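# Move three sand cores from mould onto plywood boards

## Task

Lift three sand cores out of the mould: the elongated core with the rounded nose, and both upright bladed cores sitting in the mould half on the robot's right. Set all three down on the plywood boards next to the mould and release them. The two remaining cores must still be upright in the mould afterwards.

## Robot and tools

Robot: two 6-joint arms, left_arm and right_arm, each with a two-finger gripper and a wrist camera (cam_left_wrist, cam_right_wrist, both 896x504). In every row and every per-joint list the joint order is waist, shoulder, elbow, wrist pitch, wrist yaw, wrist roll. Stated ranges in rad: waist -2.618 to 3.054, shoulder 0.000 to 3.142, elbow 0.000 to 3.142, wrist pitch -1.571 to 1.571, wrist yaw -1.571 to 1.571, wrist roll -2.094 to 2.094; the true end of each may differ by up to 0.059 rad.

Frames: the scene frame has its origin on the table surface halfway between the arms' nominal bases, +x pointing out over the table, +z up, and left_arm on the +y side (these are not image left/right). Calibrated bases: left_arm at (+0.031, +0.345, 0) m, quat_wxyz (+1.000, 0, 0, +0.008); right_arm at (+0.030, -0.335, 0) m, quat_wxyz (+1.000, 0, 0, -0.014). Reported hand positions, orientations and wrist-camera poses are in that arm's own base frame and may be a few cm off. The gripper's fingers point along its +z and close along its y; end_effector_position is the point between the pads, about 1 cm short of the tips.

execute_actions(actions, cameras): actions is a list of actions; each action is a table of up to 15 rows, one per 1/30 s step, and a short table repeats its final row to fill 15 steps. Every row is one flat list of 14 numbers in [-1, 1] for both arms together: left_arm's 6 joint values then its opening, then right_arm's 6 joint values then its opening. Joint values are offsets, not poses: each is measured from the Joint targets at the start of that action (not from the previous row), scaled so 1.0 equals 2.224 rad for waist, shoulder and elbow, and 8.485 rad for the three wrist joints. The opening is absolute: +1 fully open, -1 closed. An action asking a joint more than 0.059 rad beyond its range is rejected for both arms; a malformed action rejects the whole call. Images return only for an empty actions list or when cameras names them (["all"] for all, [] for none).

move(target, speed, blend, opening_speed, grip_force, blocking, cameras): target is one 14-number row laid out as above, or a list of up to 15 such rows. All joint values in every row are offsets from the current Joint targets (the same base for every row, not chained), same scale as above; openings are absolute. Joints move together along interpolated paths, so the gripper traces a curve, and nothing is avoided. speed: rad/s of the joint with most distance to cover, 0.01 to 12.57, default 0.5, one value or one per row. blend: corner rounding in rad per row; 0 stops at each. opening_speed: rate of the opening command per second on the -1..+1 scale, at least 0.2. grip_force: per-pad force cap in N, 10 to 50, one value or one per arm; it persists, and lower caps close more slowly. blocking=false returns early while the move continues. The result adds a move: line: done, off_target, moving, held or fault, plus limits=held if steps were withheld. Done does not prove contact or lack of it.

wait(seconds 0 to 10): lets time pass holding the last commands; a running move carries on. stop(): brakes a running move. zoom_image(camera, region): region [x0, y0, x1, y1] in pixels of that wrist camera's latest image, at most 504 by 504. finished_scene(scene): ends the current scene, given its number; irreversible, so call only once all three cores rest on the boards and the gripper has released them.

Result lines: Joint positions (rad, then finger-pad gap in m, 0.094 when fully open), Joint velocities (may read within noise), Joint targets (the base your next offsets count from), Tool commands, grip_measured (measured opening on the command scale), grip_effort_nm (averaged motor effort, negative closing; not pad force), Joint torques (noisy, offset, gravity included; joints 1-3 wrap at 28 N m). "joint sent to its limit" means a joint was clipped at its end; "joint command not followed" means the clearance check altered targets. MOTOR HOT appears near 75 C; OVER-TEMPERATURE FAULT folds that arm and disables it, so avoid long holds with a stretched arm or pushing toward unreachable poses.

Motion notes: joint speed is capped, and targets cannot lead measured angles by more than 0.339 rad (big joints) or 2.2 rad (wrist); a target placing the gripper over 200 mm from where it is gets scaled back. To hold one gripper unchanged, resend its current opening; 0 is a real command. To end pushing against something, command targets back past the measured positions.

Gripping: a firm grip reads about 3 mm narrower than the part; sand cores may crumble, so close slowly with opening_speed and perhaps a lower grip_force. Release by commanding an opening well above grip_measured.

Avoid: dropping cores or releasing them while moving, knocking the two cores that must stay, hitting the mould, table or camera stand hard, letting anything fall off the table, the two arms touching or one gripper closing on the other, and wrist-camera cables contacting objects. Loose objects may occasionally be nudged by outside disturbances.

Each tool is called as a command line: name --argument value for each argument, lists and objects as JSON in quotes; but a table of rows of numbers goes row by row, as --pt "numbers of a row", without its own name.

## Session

execute_actions --actions '[]'

Scene clock: 0.00 s.
left_arm: end_effector_position=(+0.3491, -0.0518, +0.2090) grip_measured=+1.000 grip_effort_nm=n/a end_effector_quat_wxyz=(+0.533, -0.007, +0.815, -0.226) | right_arm: end_effector_position=(+0.3047, +0.0784, +0.1820) grip_measured=+1.000 grip_effort_nm=n/a end_effector_quat_wxyz=(+0.477, +0.034, +0.863, +0.162)
Joint positions: left_arm=[0.064 1.008 0.577 0.059 0.429 -0.249 0.094] | right_arm=[0.21 0.845 0.563 -0.234 -0.068 0.329 0.094]
Joint velocities: within noise
Joint torques (N m): no reading
Heat: left arm: 36 °C; right arm: 33 °C.
Joint targets: left_arm=[0.064 1.000 0.586 0.063 0.431 -0.247] | right_arm=[0.210 0.838 0.575 -0.230 -0.068 0.327]
Tool commands: left_gripper/opening=+1.0 right_gripper/opening=+1.0

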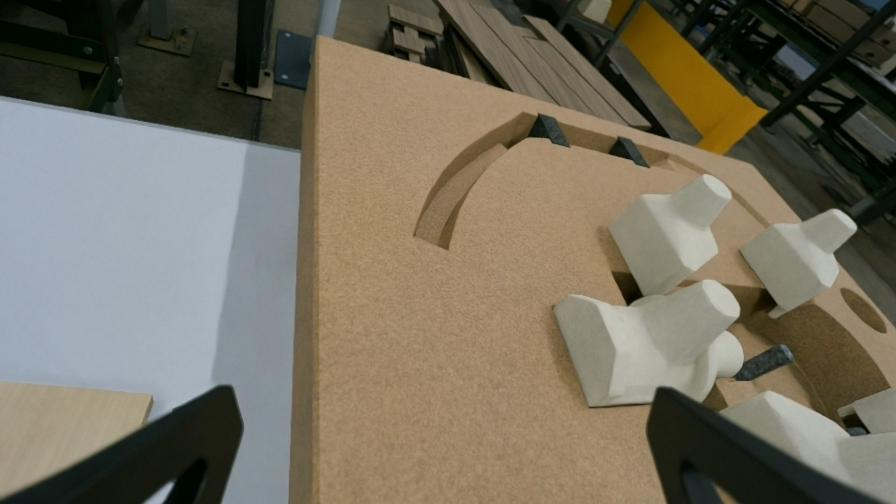

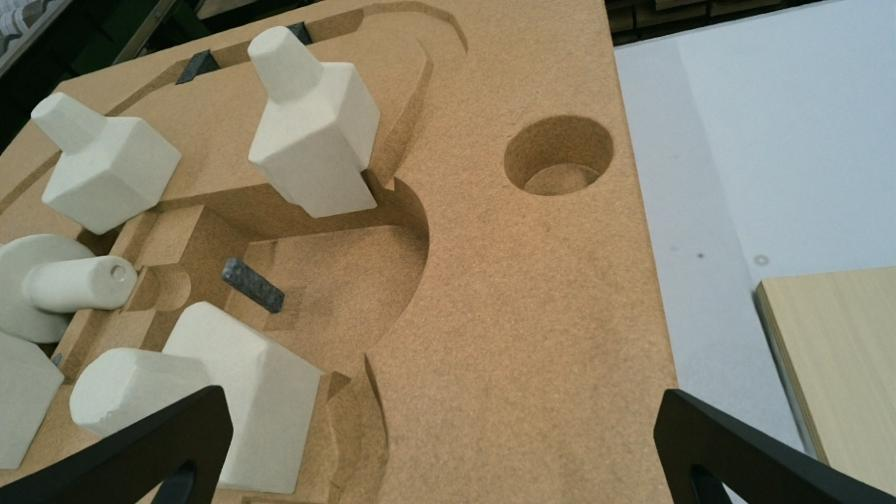

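move --target '[-0.1862,0.1349,0.4559,-0.1724,-0.0508,0.0291,1,0.0405,0.2077,0.4609,-0.1379,0.008,-0.0385,1]' --speed 1.0 --cameras '["all"]'

Scene clock: 9.30 s.
left_arm: end_effector_position=(+0.2611, -0.0940, +0.2749) grip_measured=+1.000 grip_effort_nm=0.03 end_effector_quat_wxyz=(+0.225, +0.164, +0.959, -0.044) | right_arm: end_effector_position=(+0.2661, +0.0825, +0.2723) grip_measured=+1.000 grip_effort_nm=0.03 end_effector_quat_wxyz=(+0.224, -0.140, +0.964, +0.037)
Joint positions: left_arm=[-0.343 1.292 1.578 -1.393 0.009 -0.006 0.094] | right_arm=[0.292 1.296 1.571 -1.387 -0.007 0.006 0.094]
Joint torques (N m): left_arm=[-0.44 -2.48 6.48 1.25 -0.07 0] | right_arm=[0.64 -2.73 7.36 0.7 0.06 -0.12]
Heat: left arm: 37 °C; right arm: 36 °C.
Joint targets: left_arm=[-0.350 1.300 1.600 -1.400 0.000 0.001] | right_arm=[0.300 1.300 1.600 -1.400 0.000 0.000]
move: done

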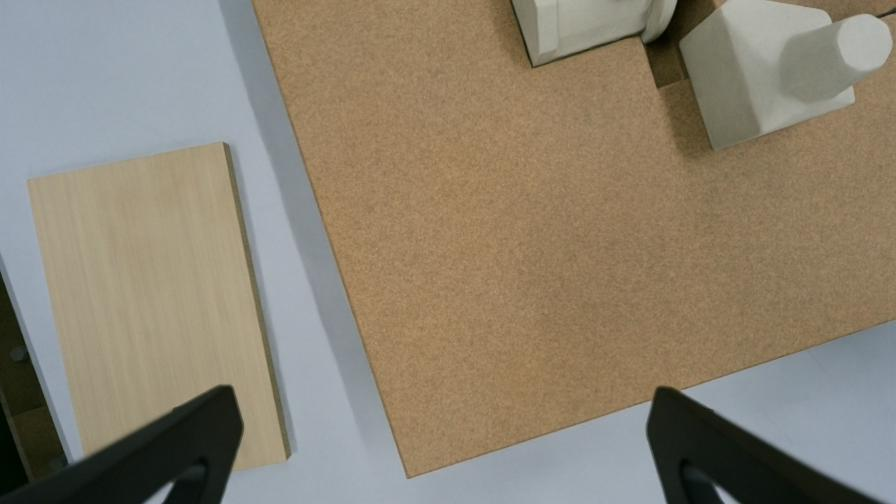

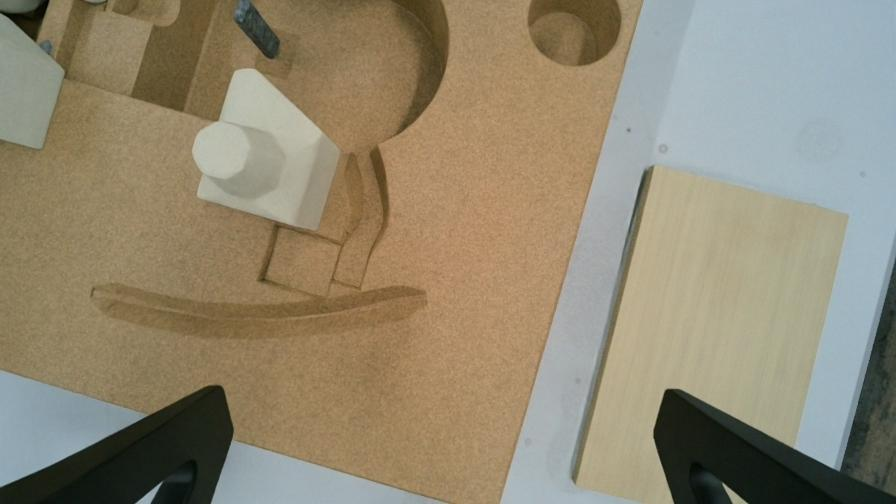

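move --target '[0.1228,0.4272,0.2585,-0.0098,0.1065,0.1839,1,-0.1106,-0.1978,-0.5036,0.1611,-0.0837,-0.0377,1]' --speed 0.9 --cameras '["all"]'

Scene clock: 48.07 s.
left_arm: end_effector_position=(+0.4223, -0.1708, +0.1793) grip_measured=+1.000 grip_effort_nm=0.03 end_effector_quat_wxyz=(+0.287, +0.661, +0.621, -0.308) | right_arm: end_effector_position=(+0.2810, +0.1337, +0.1941) grip_measured=+1.000 grip_effort_nm=0.03 end_effector_quat_wxyz=(+0.533, -0.324, +0.749, +0.224)
Joint positions: left_arm=[-0.08 2.235 2.153 -1.473 0.868 1.546 0.094] | right_arm=[0.061 0.874 0.489 -0.062 -0.693 -0.308 0.094]
Joint torques (N m): left_arm=[0.25 -9.62 6.42 0.32 0.95 0.09] | right_arm=[-0.65 -2.32 5.63 1.67 -0.29 -0.18]
Heat: left arm: 39 °C; right arm: 36 °C.
Joint targets: left_arm=[-0.077 2.250 2.175 -1.483 0.904 1.561] | right_arm=[0.054 0.860 0.480 -0.034 -0.710 -0.320]
move: off_target (left_arm); left_arm: the wrist yaw is farthest, 0.036 rad from its target

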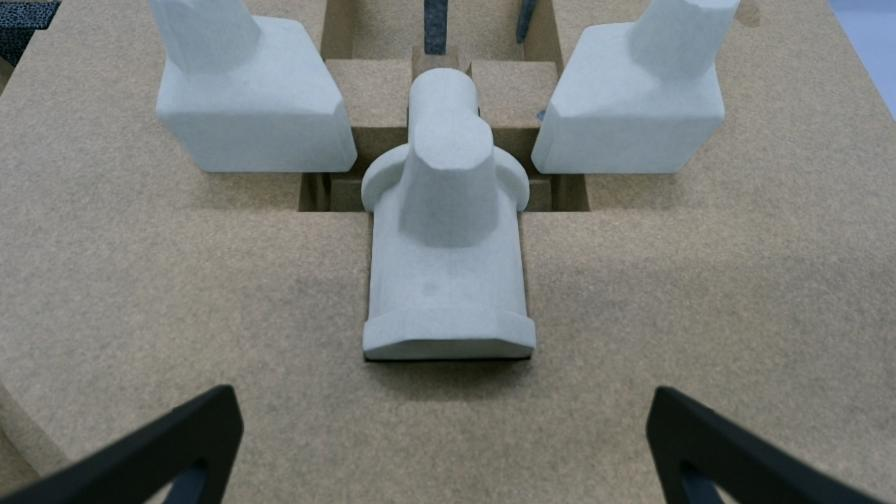

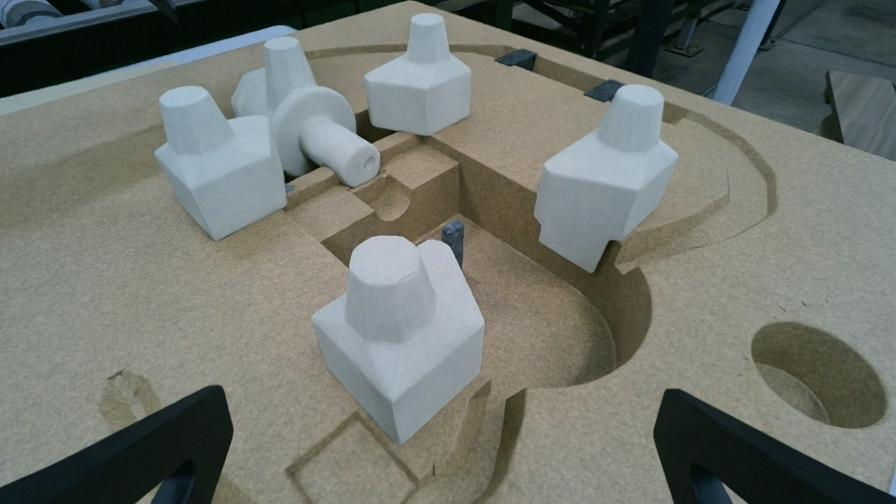

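move --target '[-0.0854,-0.0382,-0.1156,0.0499,-0.0028,-0.0339,1,0.0827,0.2077,0.0382,0.0447,0,0,1]' --speed 0.35 --cameras '["all"]'

Scene clock: 61.87 s.
left_arm: end_effector_position=(+0.4179, -0.2544, +0.1346) grip_measured=+1.000 grip_effort_nm=0.03 end_effector_quat_wxyz=(+0.285, +0.660, +0.618, -0.318) | right_arm: end_effector_position=(+0.3194, +0.1950, +0.1484) grip_measured=+1.000 grip_effort_nm=0.03 end_effector_quat_wxyz=(+0.502, -0.386, +0.725, +0.271)
Joint positions: left_arm=[-0.265 2.215 1.928 -1.071 0.863 1.272 0.094] | right_arm=[0.231 1.318 0.532 0.316 -0.695 -0.309 0.094]
Joint torques (N m): left_arm=[-0.16 -14.6 4.05 0.92 0.72 -0.07] | right_arm=[0.55 -3.51 8.27 1.6 -0.3 -0.15]
Heat: left arm: 38 °C; right arm: 36 °C.
Joint targets: left_arm=[-0.267 2.165 1.918 -1.060 0.880 1.273] | right_arm=[0.238 1.322 0.565 0.346 -0.710 -0.320]
move: off_target (left_arm); left_arm: the shoulder is farthest, 0.050 rad from its target

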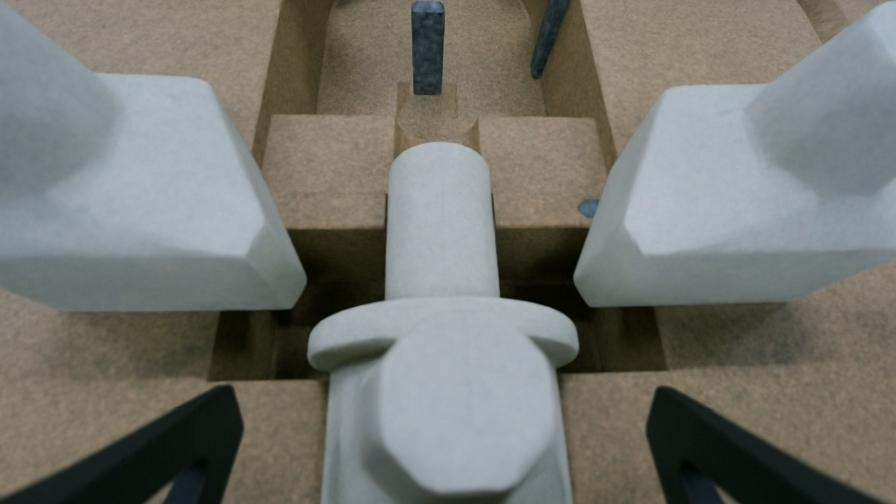

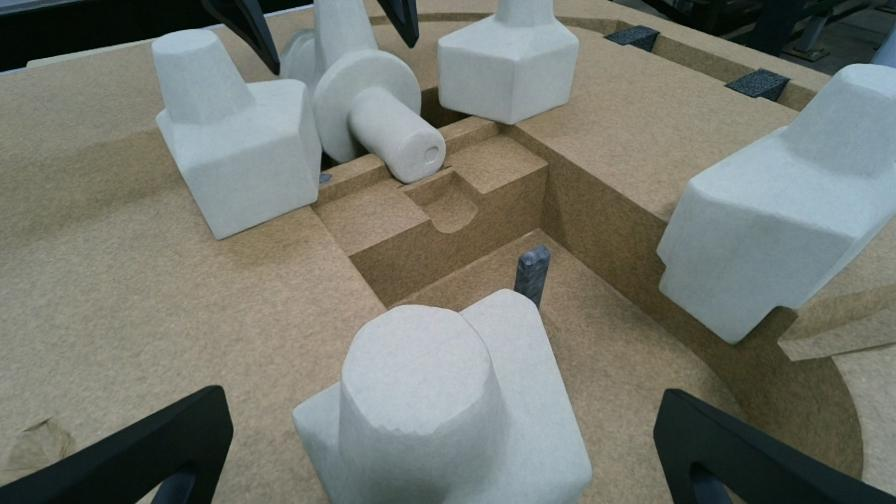

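move --target '[-0.0022,-0.0135,-0.0045,-0.0018,0,0,1,0.0103,0,0.0067,-0.001,0,0,1]' --speed 0.3 --cameras '["all"]'

Scene clock: 67.63 s.
left_arm: end_effector_position=(+0.4155, -0.2537, +0.1477) grip_measured=+1.000 grip_effort_nm=0.03 end_effector_quat_wxyz=(+0.295, +0.663, +0.614, -0.311) | right_arm: end_effector_position=(+0.3186, +0.2030, +0.1553) grip_measured=+1.000 grip_effort_nm=0.03 end_effector_quat_wxyz=(+0.506, -0.395, +0.716, +0.275)
Joint positions: left_arm=[-0.265 2.179 1.919 -1.07 0.862 1.272 0.094] | right_arm=[0.254 1.318 0.548 0.316 -0.696 -0.309 0.094]
Joint torques (N m): left_arm=[-0.51 -13.98 4.16 0.77 0.73 -0.06] | right_arm=[0.58 -3.56 8.18 1.55 -0.29 -0.15]
Heat: left arm: 38 °C; right arm: 36 °C.
Joint targets: left_arm=[-0.272 2.135 1.908 -1.075 0.880 1.273] | right_arm=[0.260 1.322 0.580 0.337 -0.710 -0.320]
move: off_target (left_arm); left_arm: the shoulder is farthest, 0.044 rad from its target

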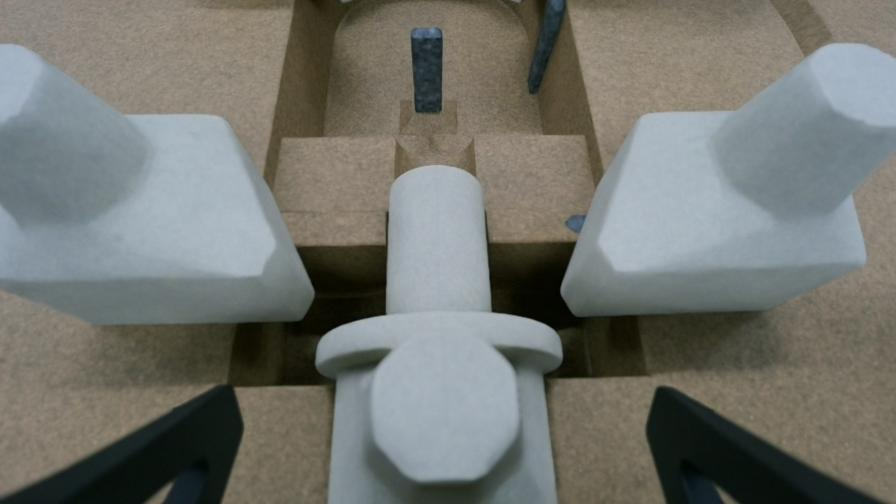

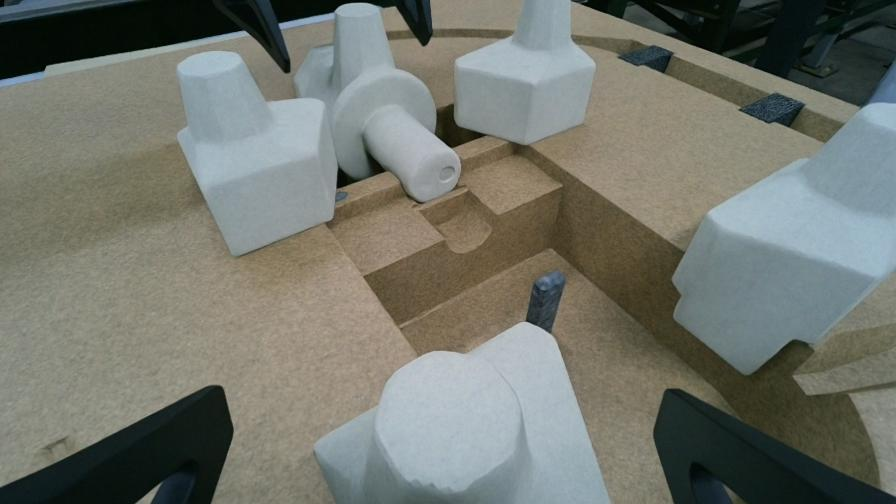

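move --target '[0,0,0,0,0,0,-0.75,0,0,0,0,0,0,-0.8]' --opening_speed 0.6 --grip_force '[32, 45]' --cameras '["all"]'

Scene clock: 73.67 s.
left_arm: end_effector_position=(+0.4156, -0.2537, +0.1476) grip_measured=-0.236 grip_effort_nm=-0.62 end_effector_quat_wxyz=(+0.295, +0.663, +0.614, -0.311) | right_arm: end_effector_position=(+0.3185, +0.2031, +0.1553) grip_measured=-0.293 grip_effort_nm=-0.91 end_effector_quat_wxyz=(+0.506, -0.395, +0.715, +0.275)
Joint positions: left_arm=[-0.265 2.179 1.919 -1.07 0.862 1.272 0.036] | right_arm=[0.254 1.318 0.548 0.316 -0.697 -0.31 0.033]
Joint torques (N m): left_arm=[-0.5 -13.87 4.01 0.77 0.71 -0.04] | right_arm=[0.55 -3.55 8.18 1.54 -0.28 -0.15]
Heat: left arm: 37 °C; right arm: 36 °C.
Joint targets: left_arm=[-0.272 2.135 1.908 -1.075 0.880 1.273] | right_arm=[0.260 1.322 0.580 0.337 -0.710 -0.320]
grip_force (N): 32, 45
move: off_target (left_arm); left_arm: the shoulder is farthest, 0.044 rad from its target

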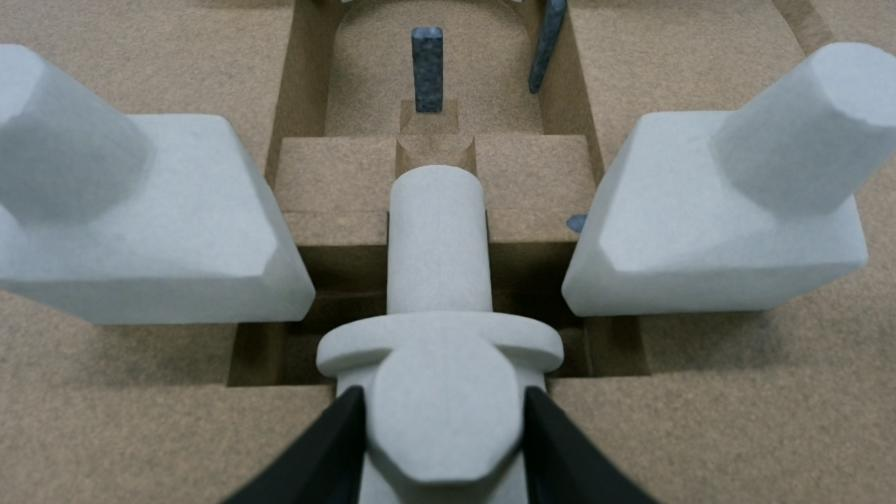

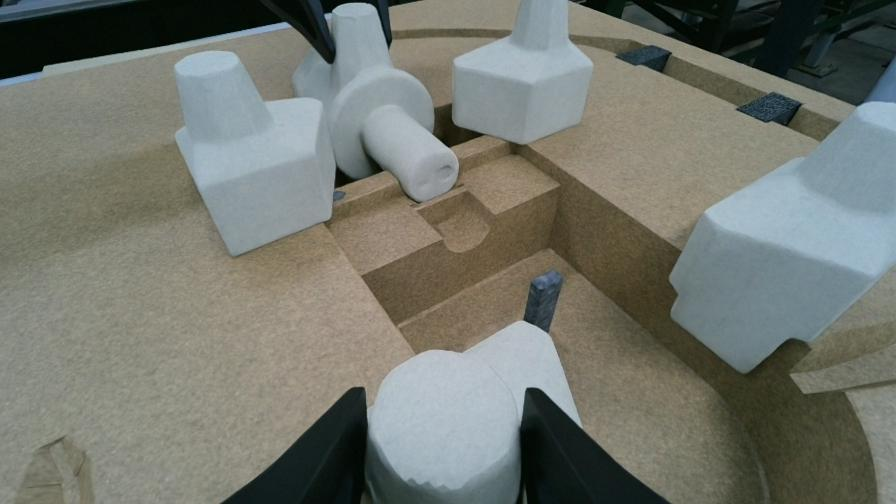

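move --pt "0 -0.001 0.1066 -0.0223 0.004 0 -0.75 0 -0.054 0.0809 -0.0236 -0.002 0 -0.8" --pt "0 0.0301 0.2325 -0.0471 0.006 0 -0.75 0 -0.0764 0.1799 -0.0519 -0.002 0 -0.8" --speed 0.16 --blend '[0.04,0]' --cameras '["all"]'

Scene clock: 84.20 s.
left_arm: end_effector_position=(+0.4050, -0.2466, +0.2466) grip_measured=-0.238 grip_effort_nm=-0.67 end_effector_quat_wxyz=(+0.293, +0.670, +0.618, -0.290) | right_arm: end_effector_position=(+0.3221, +0.2034, +0.2655) grip_measured=-0.294 grip_effort_nm=-0.91 end_effector_quat_wxyz=(+0.509, -0.396, +0.714, +0.273)
Joint positions: left_arm=[-0.267 2.203 2.38 -1.49 0.819 1.272 0.036] | right_arm=[0.254 1.191 0.921 -0.178 -0.692 -0.312 0.033]
Joint torques (N m): left_arm=[-0.28 -10.5 8.47 1.04 1.78 -0.05] | right_arm=[0.58 -6.71 11.07 2.06 -0.49 -0.13]
Heat: left arm: 38 °C; right arm: 38 °C.
Joint targets: left_arm=[-0.272 2.202 2.425 -1.475 0.931 1.273] | right_arm=[0.260 1.152 0.980 -0.103 -0.727 -0.320]
grip_force (N): 32, 45
move: off_target (left_arm, right_arm); left_arm: the wrist yaw is farthest, 0.112 rad from its target; right_arm: the wrist pitch is farthest, 0.074 rad from its target

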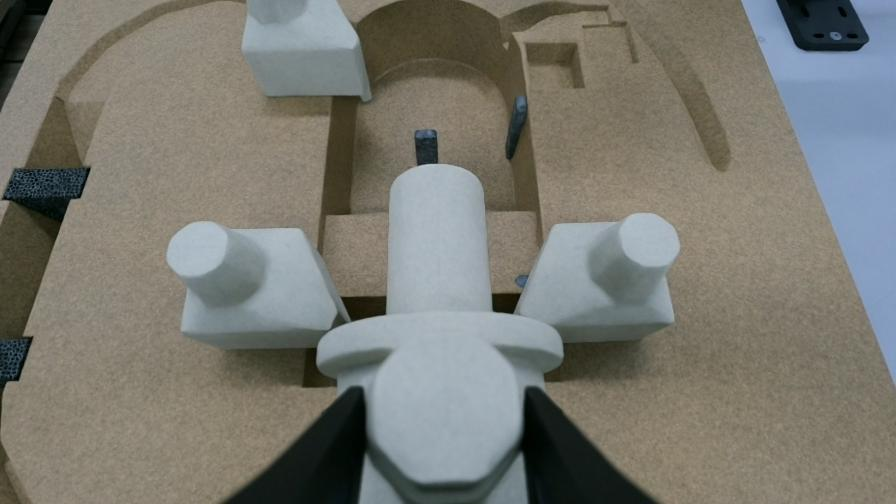

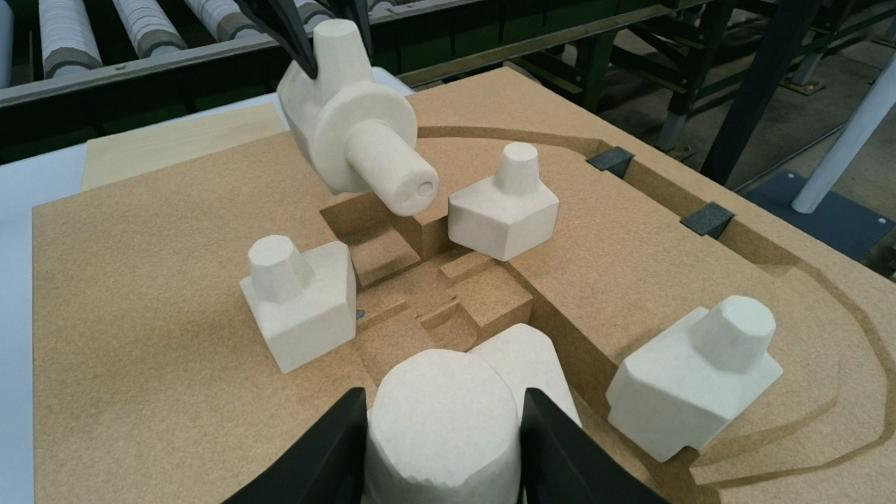

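move --pt "0.1223 -0.1358 -0.1551 0.0206 -0.0414 -0.0557 -0.75 -0.1169 0.089 0.1439 -0.0645 0.0739 0.0259 -0.8" --pt "0.2954 -0.5225 -0.6857 0.1285 -0.1097 -0.15 -0.75 -0.1641 0.2914 0.2361 -0.1505 0.1552 0.0377 -0.8" --speed 0.5 --blend '[0.12,0]' --cameras '["all"]'

Scene clock: 106.07 s.
left_arm: end_effector_position=(+0.3146, +0.1246, +0.1955) grip_measured=-0.238 grip_effort_nm=-0.67 end_effector_quat_wxyz=(+0.406, -0.167, +0.896, +0.075) | right_arm: end_effector_position=(+0.2964, -0.1200, +0.1257) grip_measured=-0.295 grip_effort_nm=-0.91 end_effector_quat_wxyz=(-0.066, +0.032, +0.963, -0.259)
Joint positions: left_arm=[0.379 1.09 0.882 -0.513 0.009 0.007 0.036] | right_arm=[-0.098 1.803 1.461 -1.339 0.531 -0.002 0.033]
Joint torques (N m): left_arm=[0.57 -6.46 7.17 3.25 -0.07 -0.15] | right_arm=[-0.47 -7.27 8.49 -0.44 0.76 -0.03]
Heat: left arm: 41 °C; right arm: 41 °C.
Joint targets: left_arm=[0.385 1.040 0.900 -0.385 0.000 0.001] | right_arm=[-0.105 1.801 1.505 -1.380 0.590 0.000]
grip_force (N): 32, 45
move: off_target (left_arm, right_arm); left_arm: the wrist pitch is farthest, 0.128 rad from its target; right_arm: the wrist yaw is farthest, 0.059 rad from its target

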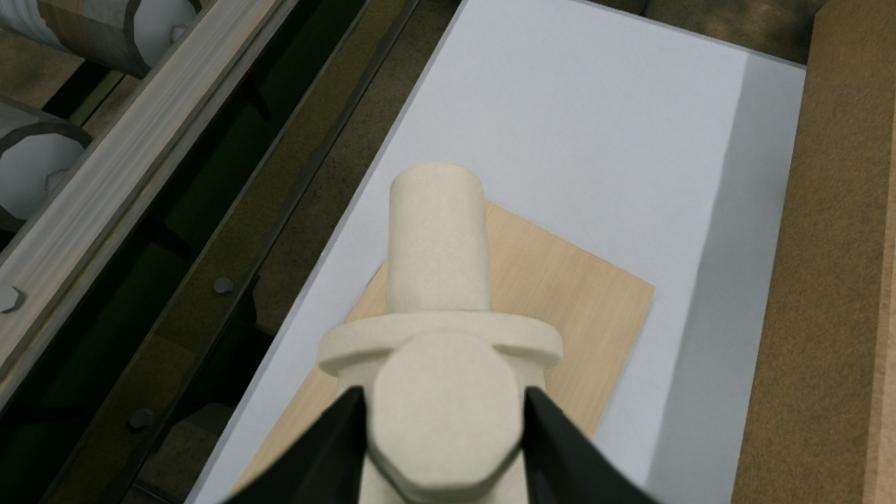

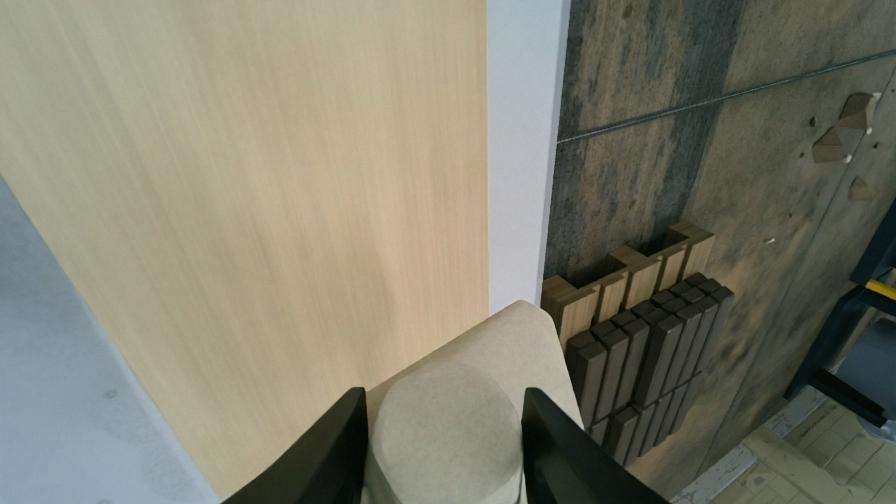

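move --target '[-0.0157,0.009,-0.1362,0.0407,0,0,-0.75,0,0.0656,-0.0202,0.0065,0,0,-0.8]' --speed 0.2 --cameras '["all"]'

Scene clock: 116.17 s.
left_arm: end_effector_position=(+0.3137, +0.1170, +0.1263) grip_measured=-0.238 grip_effort_nm=-0.67 end_effector_quat_wxyz=(+0.421, -0.157, +0.890, +0.074) | right_arm: end_effector_position=(+0.3021, -0.1207, +0.0828) grip_measured=-0.295 grip_effort_nm=-0.91 end_effector_quat_wxyz=(-0.118, +0.018, +0.959, -0.256)
Joint positions: left_arm=[0.358 1.09 0.58 -0.176 0.008 0.005 0.036] | right_arm=[-0.098 1.946 1.461 -1.304 0.532 -0.002 0.033]
Joint torques (N m): left_arm=[-0.54 -4.74 6.94 3.42 -0.08 -0.14] | right_arm=[-0.61 -7.97 4.63 -0.43 0.79 -0.02]
Heat: left arm: 41 °C; right arm: 40 °C.
Joint targets: left_arm=[0.350 1.060 0.597 -0.039 0.000 0.000] | right_arm=[-0.105 1.946 1.461 -1.325 0.590 0.000]
grip_force (N): 32, 45
move: off_target (left_arm, right_arm); left_arm: the wrist pitch is farthest, 0.136 rad from its target; right_arm: the wrist yaw is farthest, 0.058 rad from its target

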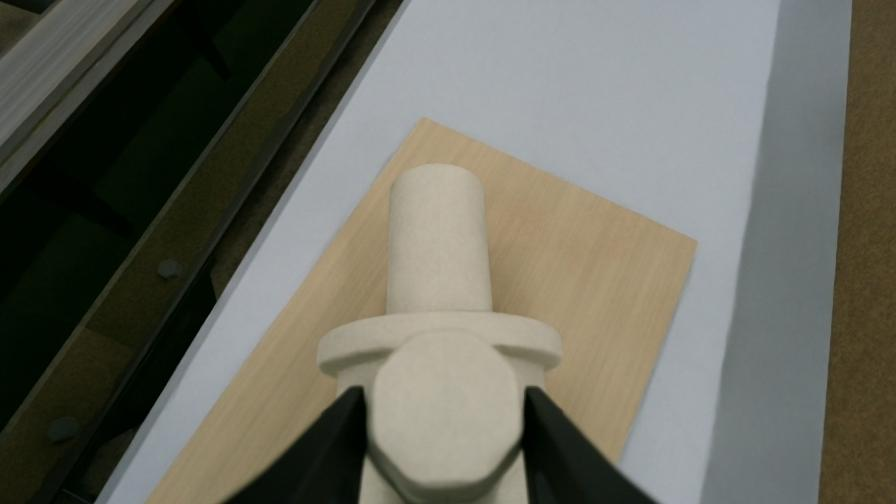

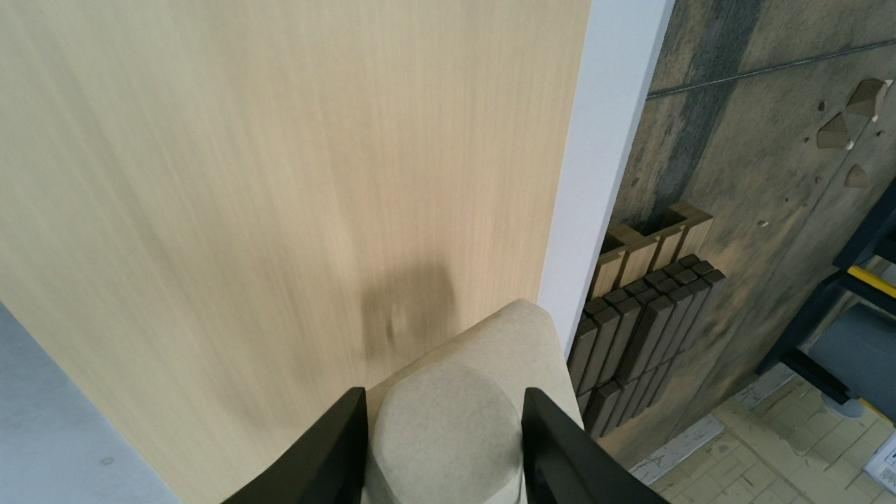

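move --target '[0,0.0056,-0.0138,0.0051,0,0,-0.75,0,-0.015,-0.043,0.0073,0,0,-0.8]' --speed 0.12 --cameras '[]'

Scene clock: 122.83 s.
left_arm: end_effector_position=(+0.3135, +0.1169, +0.1216) grip_measured=-0.238 grip_effort_nm=-0.66 end_effector_quat_wxyz=(+0.427, -0.157, +0.888, +0.075) | right_arm: end_effector_position=(+0.2887, -0.1195, +0.0617) grip_measured=-0.295 grip_effort_nm=-0.91 end_effector_quat_wxyz=(-0.132, +0.013, +0.958, -0.255)
Joint positions: left_arm=[0.358 1.09 0.551 -0.135 0.008 0.005 0.036] | right_arm=[-0.098 1.946 1.367 -1.24 0.533 -0.002 0.033]
Joint torques (N m): left_arm=[-0.51 -3.75 6.78 3.44 -0.08 -0.13] | right_arm=[-0.59 -10.51 4.33 -0.5 0.78 -0.02]
Heat: left arm: 43 °C; right arm: 39 °C.
Joint targets: left_arm=[0.350 1.072 0.566 0.004 0.000 0.000] | right_arm=[-0.105 1.913 1.365 -1.263 0.590 0.000]
grip_force (N): 32, 45
move: off_target (left_arm, right_arm); left_arm: the wrist pitch is farthest, 0.140 rad from its target; right_arm: the wrist yaw is farthest, 0.057 rad from its target
No camera images: "cameras" was empty.

move --target '[0,0.005,-0.0123,0.0045,0,0,-0.75,0,0.0017,-0.005,0.0015,0,0,-0.8]' --speed 0.1 --cameras '["all"]'

Scene clock: 126.77 s.
left_arm: end_effector_position=(+0.3142, +0.1173, +0.1178) grip_measured=-0.238 grip_effort_nm=-0.66 end_effector_quat_wxyz=(+0.433, -0.157, +0.885, +0.076) | right_arm: end_effector_position=(+0.2884, -0.1196, +0.0593) grip_measured=-0.295 grip_effort_nm=-0.91 end_effector_quat_wxyz=(-0.131, +0.014, +0.958, -0.255)
Joint positions: left_arm=[0.358 1.094 0.525 -0.093 0.007 0.004 0.036] | right_arm=[-0.098 1.946 1.357 -1.227 0.533 -0.002 0.033]
Joint torques (N m): left_arm=[-0.55 -3.18 6.69 3.39 -0.05 -0.11] | right_arm=[-0.58 -10.22 4.23 -0.52 0.78 -0.01]
Heat: left arm: 45 °C; right arm: 38 °C.
Joint targets: left_arm=[0.350 1.083 0.539 0.042 0.000 0.000] | right_arm=[-0.105 1.917 1.354 -1.250 0.590 0.000]
grip_force (N): 32, 45
move: off_target (left_arm, right_arm); left_arm: the wrist pitch is farthest, 0.135 rad from its target; right_arm: the wrist yaw is farthest, 0.057 rad from its target

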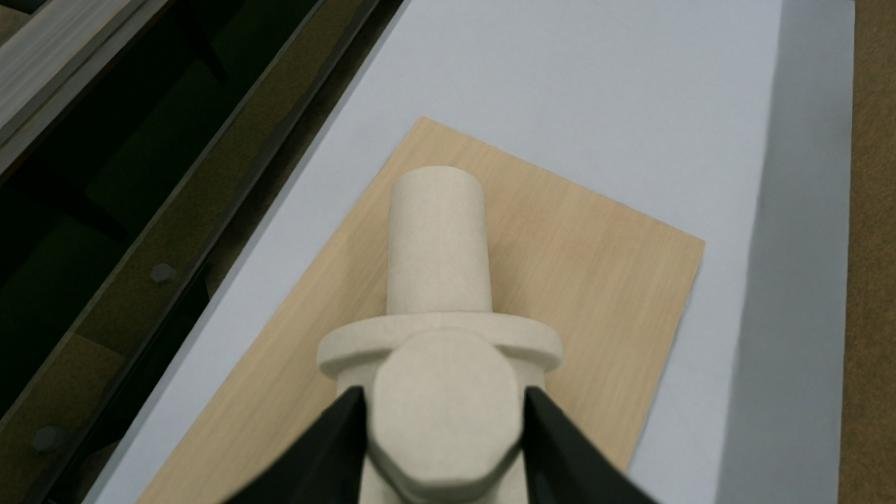

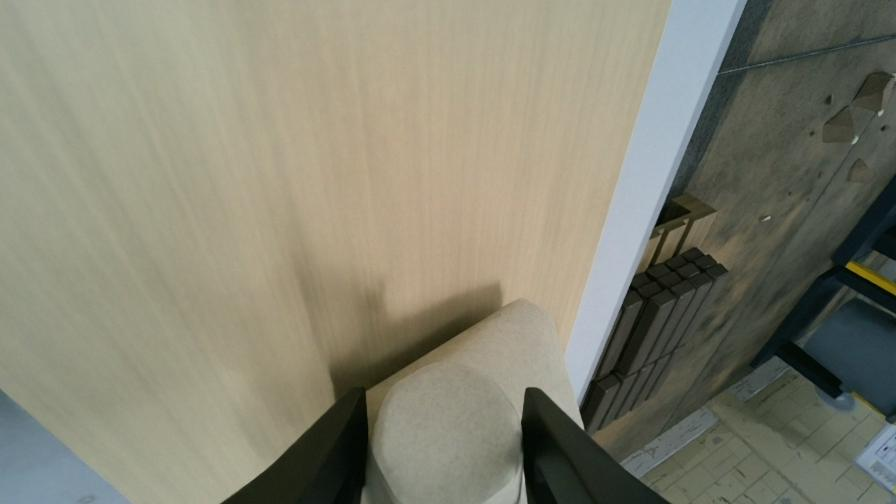

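move --target '[0,0.0027,-0.0067,-0.0006,0,0,-0.75,0,0.0018,-0.0054,0.0017,0,0,-0.8]' --speed 0.1 --cameras '["all"]'

Scene clock: 131.80 s.
left_arm: end_effector_position=(+0.3148, +0.1175, +0.1174) grip_measured=-0.238 grip_effort_nm=-0.67 end_effector_quat_wxyz=(+0.437, -0.157, +0.883, +0.076) | right_arm: end_effector_position=(+0.2875, -0.1202, +0.0573) grip_measured=-0.295 grip_effort_nm=-0.91 end_effector_quat_wxyz=(-0.131, +0.013, +0.957, -0.258)
Joint positions: left_arm=[0.358 1.095 0.517 -0.075 0.007 0.003 0.036] | right_arm=[-0.098 1.946 1.347 -1.217 0.538 -0.002 0.033]
Joint torques (N m): left_arm=[-0.64 -2.74 6.09 3.15 -0.06 -0.09] | right_arm=[-0.58 -9.83 4.08 -0.47 0.74 -0.02]
Heat: left arm: 46 °C; right arm: 37 °C.
Joint targets: left_arm=[0.350 1.090 0.524 0.037 0.000 0.000] | right_arm=[-0.105 1.921 1.342 -1.236 0.590 0.000]
grip_force (N): 32, 45
move: off_target (left_arm, right_arm); left_arm: the wrist pitch is farthest, 0.112 rad from its target; right_arm: the wrist yaw is farthest, 0.052 rad from its target

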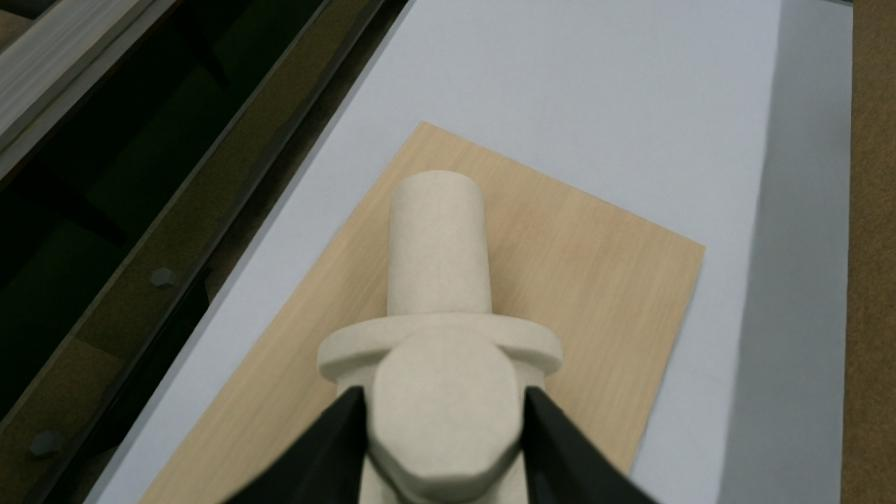

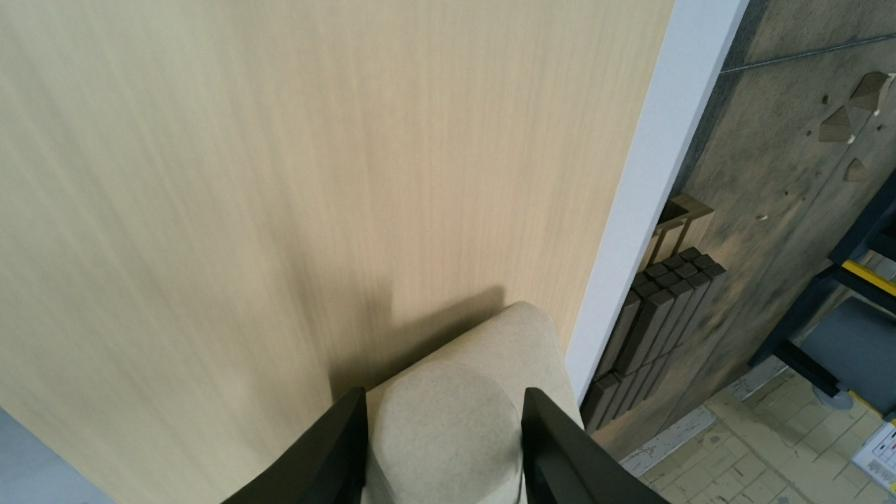

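move --target '[0,0.0027,-0.0085,-0.0006,0,0,-0.75,0,0.0018,-0.006,0.0018,0.004,0,-0.8]' --speed 0.1 --cameras '["all"]'

Scene clock: 134.63 s.
left_arm: end_effector_position=(+0.3156, +0.1178, +0.1171) grip_measured=-0.238 grip_effort_nm=-0.66 end_effector_quat_wxyz=(+0.442, -0.157, +0.880, +0.077) | right_arm: end_effector_position=(+0.2865, -0.1243, +0.0562) grip_measured=-0.295 grip_effort_nm=-0.91 end_effector_quat_wxyz=(-0.131, +0.012, +0.954, -0.271)
Joint positions: left_arm=[0.358 1.095 0.505 -0.051 0.007 0.001 0.036] | right_arm=[-0.098 1.946 1.332 -1.202 0.565 -0.002 0.033]
Joint torques (N m): left_arm=[-0.61 -2.32 5.46 2.87 -0.05 -0.08] | right_arm=[-0.59 -9.48 4.16 -0.44 0.8 -0.02]
Heat: left arm: 46 °C; right arm: 37 °C.
Joint targets: left_arm=[0.350 1.096 0.505 0.032 0.000 0.000] | right_arm=[-0.105 1.925 1.328 -1.221 0.624 0.000]
grip_force (N): 32, 45
move: off_target (left_arm, right_arm); left_arm: the wrist pitch is farthest, 0.083 rad from its target; right_arm: the wrist yaw is farthest, 0.059 rad from its target

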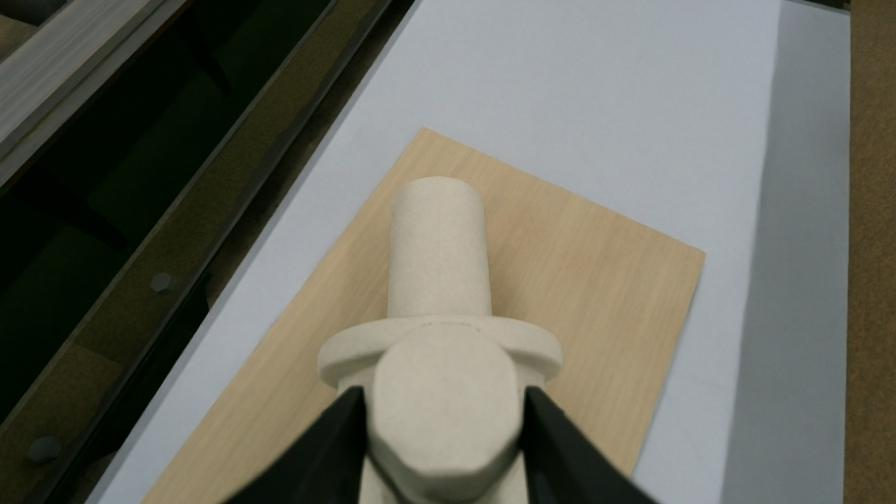

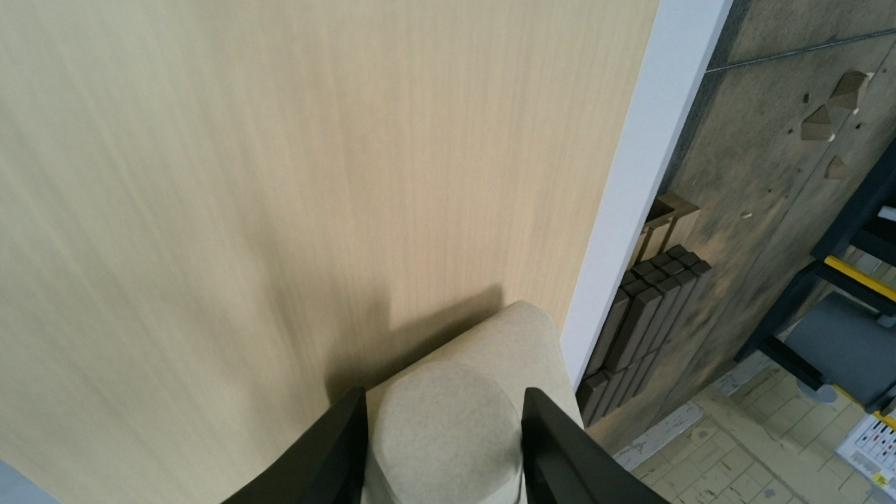

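move --target '[0,0.0027,-0.0085,-0.0006,0,0,-0.75,0,0.0018,-0.006,0.0018,0.004,0,-0.8]' --speed 0.1

move --target '[0,0,0,0,0,0,0.2,0,0,0,0,0,0,-0.8]' --opening_speed 0.3 --cameras '["all"]'

Scene clock: 137.90 s.
left_arm: end_effector_position=(+0.3162, +0.1180, +0.1164) grip_measured=-0.238 grip_effort_nm=-0.67 end_effector_quat_wxyz=(+0.447, -0.158, +0.877, +0.077) | right_arm: end_effector_position=(+0.2865, -0.1288, +0.0557) grip_measured=-0.295 grip_effort_nm=-0.91 end_effector_quat_wxyz=(-0.129, +0.010, +0.950, -0.285)
Joint positions: left_arm=[0.358 1.095 0.493 -0.027 0.007 -0.001 0.036] | right_arm=[-0.098 1.946 1.319 -1.184 0.595 -0.002 0.033]
Joint torques (N m): left_arm=[-0.55 -1.92 5.03 2.55 -0.06 -0.04] | right_arm=[-0.57 -9.13 4.19 -0.46 0.87 -0.01]
Heat: left arm: 45 °C; right arm: 37 °C.
Joint targets: left_arm=[0.350 1.102 0.487 0.027 0.000 0.000] | right_arm=[-0.105 1.929 1.315 -1.205 0.658 0.000]
grip_force (N): 32, 45
move: off_target (left_arm, right_arm); left_arm: the wrist pitch is farthest, 0.054 rad from its target; right_arm: the wrist yaw is farthest, 0.063 rad from its target

Scene clock: 141.27 s.
left_arm: end_effector_position=(+0.3198, +0.1201, +0.1222) grip_measured=+0.198 grip_effort_nm=0.13 end_effector_quat_wxyz=(+0.459, -0.157, +0.871, +0.081) | right_arm: end_effector_position=(+0.2866, -0.1288, +0.0557) grip_measured=-0.295 grip_effort_nm=-0.91 end_effector_quat_wxyz=(-0.129, +0.011, +0.950, -0.285)
Joint positions: left_arm=[0.358 1.095 0.492 0.002 0.003 -0.001 0.056] | right_arm=[-0.098 1.946 1.319 -1.183 0.595 -0.002 0.033]
Joint torques (N m): left_arm=[-0.55 -1.89 4.97 2.27 -0.02 -0.02] | right_arm=[-0.57 -9.14 4.16 -0.47 0.86 -0.02]
Heat: left arm: 45 °C; right arm: 37 °C.
Joint targets: left_arm=[0.350 1.102 0.486 0.027 0.000 0.000] | right_arm=[-0.105 1.929 1.315 -1.205 0.658 0.000]
grip_force (N): 32, 45
move: off_target (right_arm); right_arm: the wrist yaw is farthest, 0.063 rad from its target

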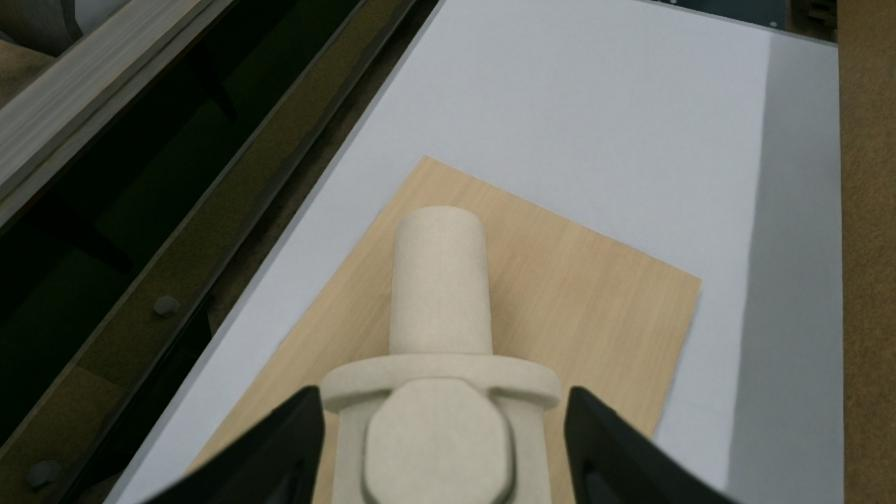

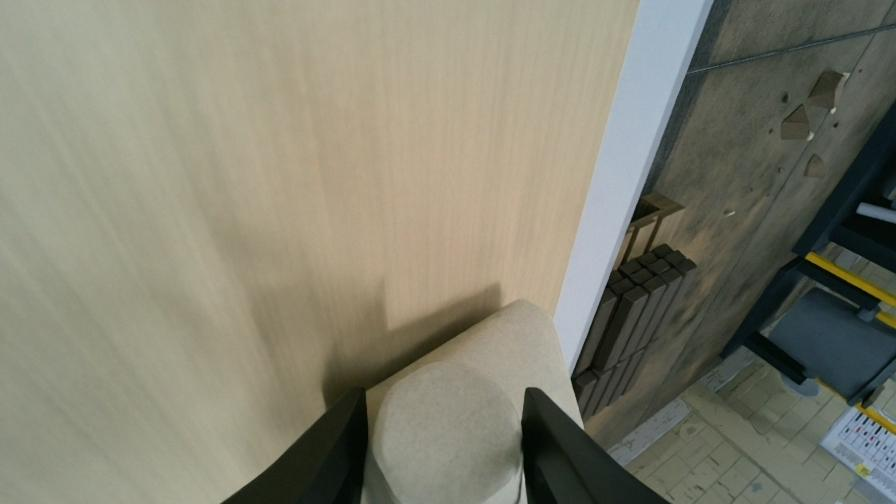

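move --target '[0,0,0,0,0,0,1,0,0.0018,-0.006,0.002,0,0,-0.8]' --speed 0.1 --opening_speed 0.8

move --target '[0,-0.0144,0.1398,-0.0421,0,0,1,0,0.0018,-0.006,0.002,0,0,-0.8]' --speed 0.3 --cameras '["all"]'

Scene clock: 149.00 s.
left_arm: end_effector_position=(+0.3198, +0.1202, +0.1222) grip_measured=+0.998 grip_effort_nm=0.13 end_effector_quat_wxyz=(+0.459, -0.157, +0.870, +0.081) | right_arm: end_effector_position=(+0.2853, -0.1295, +0.0535) grip_measured=-0.295 grip_effort_nm=-0.91 end_effector_quat_wxyz=(-0.130, +0.010, +0.949, -0.287)
Joint positions: left_arm=[0.358 1.095 0.492 0.002 0.003 -0.001 0.094] | right_arm=[-0.098 1.946 1.307 -1.172 0.601 -0.002 0.033]
Joint torques (N m): left_arm=[-0.62 -1.96 5.04 2.27 -0.01 -0.05] | right_arm=[-0.59 -8.76 4.03 -0.41 0.82 -0.02]
Heat: left arm: 44 °C; right arm: 36 °C.
Joint targets: left_arm=[0.350 1.102 0.486 0.027 0.000 0.000] | right_arm=[-0.105 1.933 1.302 -1.188 0.658 0.000]
grip_force (N): 32, 45
move: off_target (right_arm); right_arm: the wrist yaw is farthest, 0.057 rad from its target

Scene clock: 150.90 s.
left_arm: end_effector_position=(+0.3265, +0.1227, +0.1809) grip_measured=+0.998 grip_effort_nm=0.13 end_effector_quat_wxyz=(+0.437, -0.160, +0.882, +0.077) | right_arm: end_effector_position=(+0.2849, -0.1304, +0.0513) grip_measured=-0.295 grip_effort_nm=-0.91 end_effector_quat_wxyz=(-0.128, +0.010, +0.948, -0.291)
Joint positions: left_arm=[0.358 1.091 0.772 -0.333 0.003 -0.001 0.094] | right_arm=[-0.098 1.946 1.295 -1.158 0.607 -0.002 0.033]
Joint torques (N m): left_arm=[-0.65 -4.26 7.9 1.96 -0.01 -0.04] | right_arm=[-0.58 -8.46 3.88 -0.38 0.75 -0.02]
Heat: left arm: 44 °C; right arm: 36 °C.
Joint targets: left_arm=[0.350 1.070 0.797 -0.330 0.000 0.000] | right_arm=[-0.105 1.937 1.288 -1.171 0.658 0.000]
grip_force (N): 32, 45
move: off_target (right_arm); right_arm: the wrist yaw is farthest, 0.051 rad from its target

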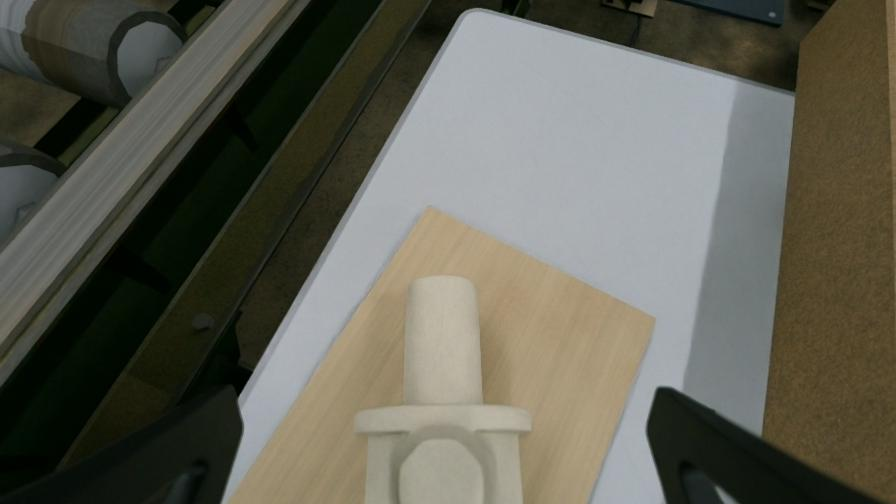

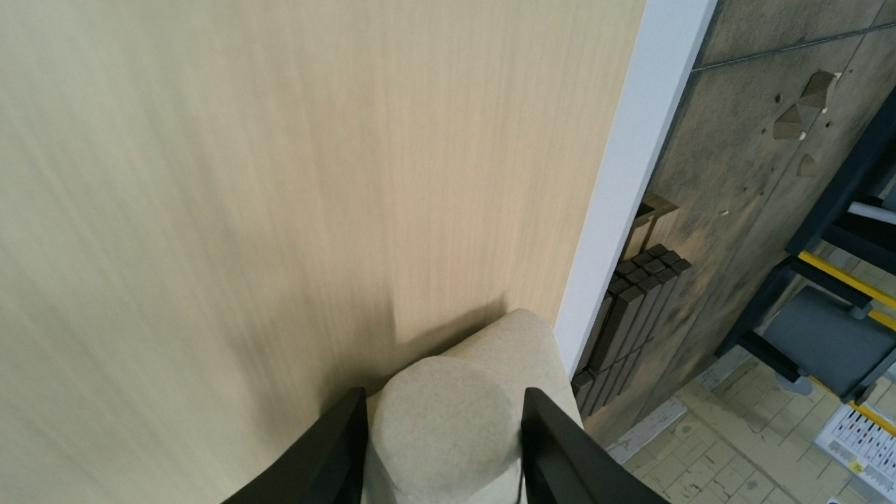

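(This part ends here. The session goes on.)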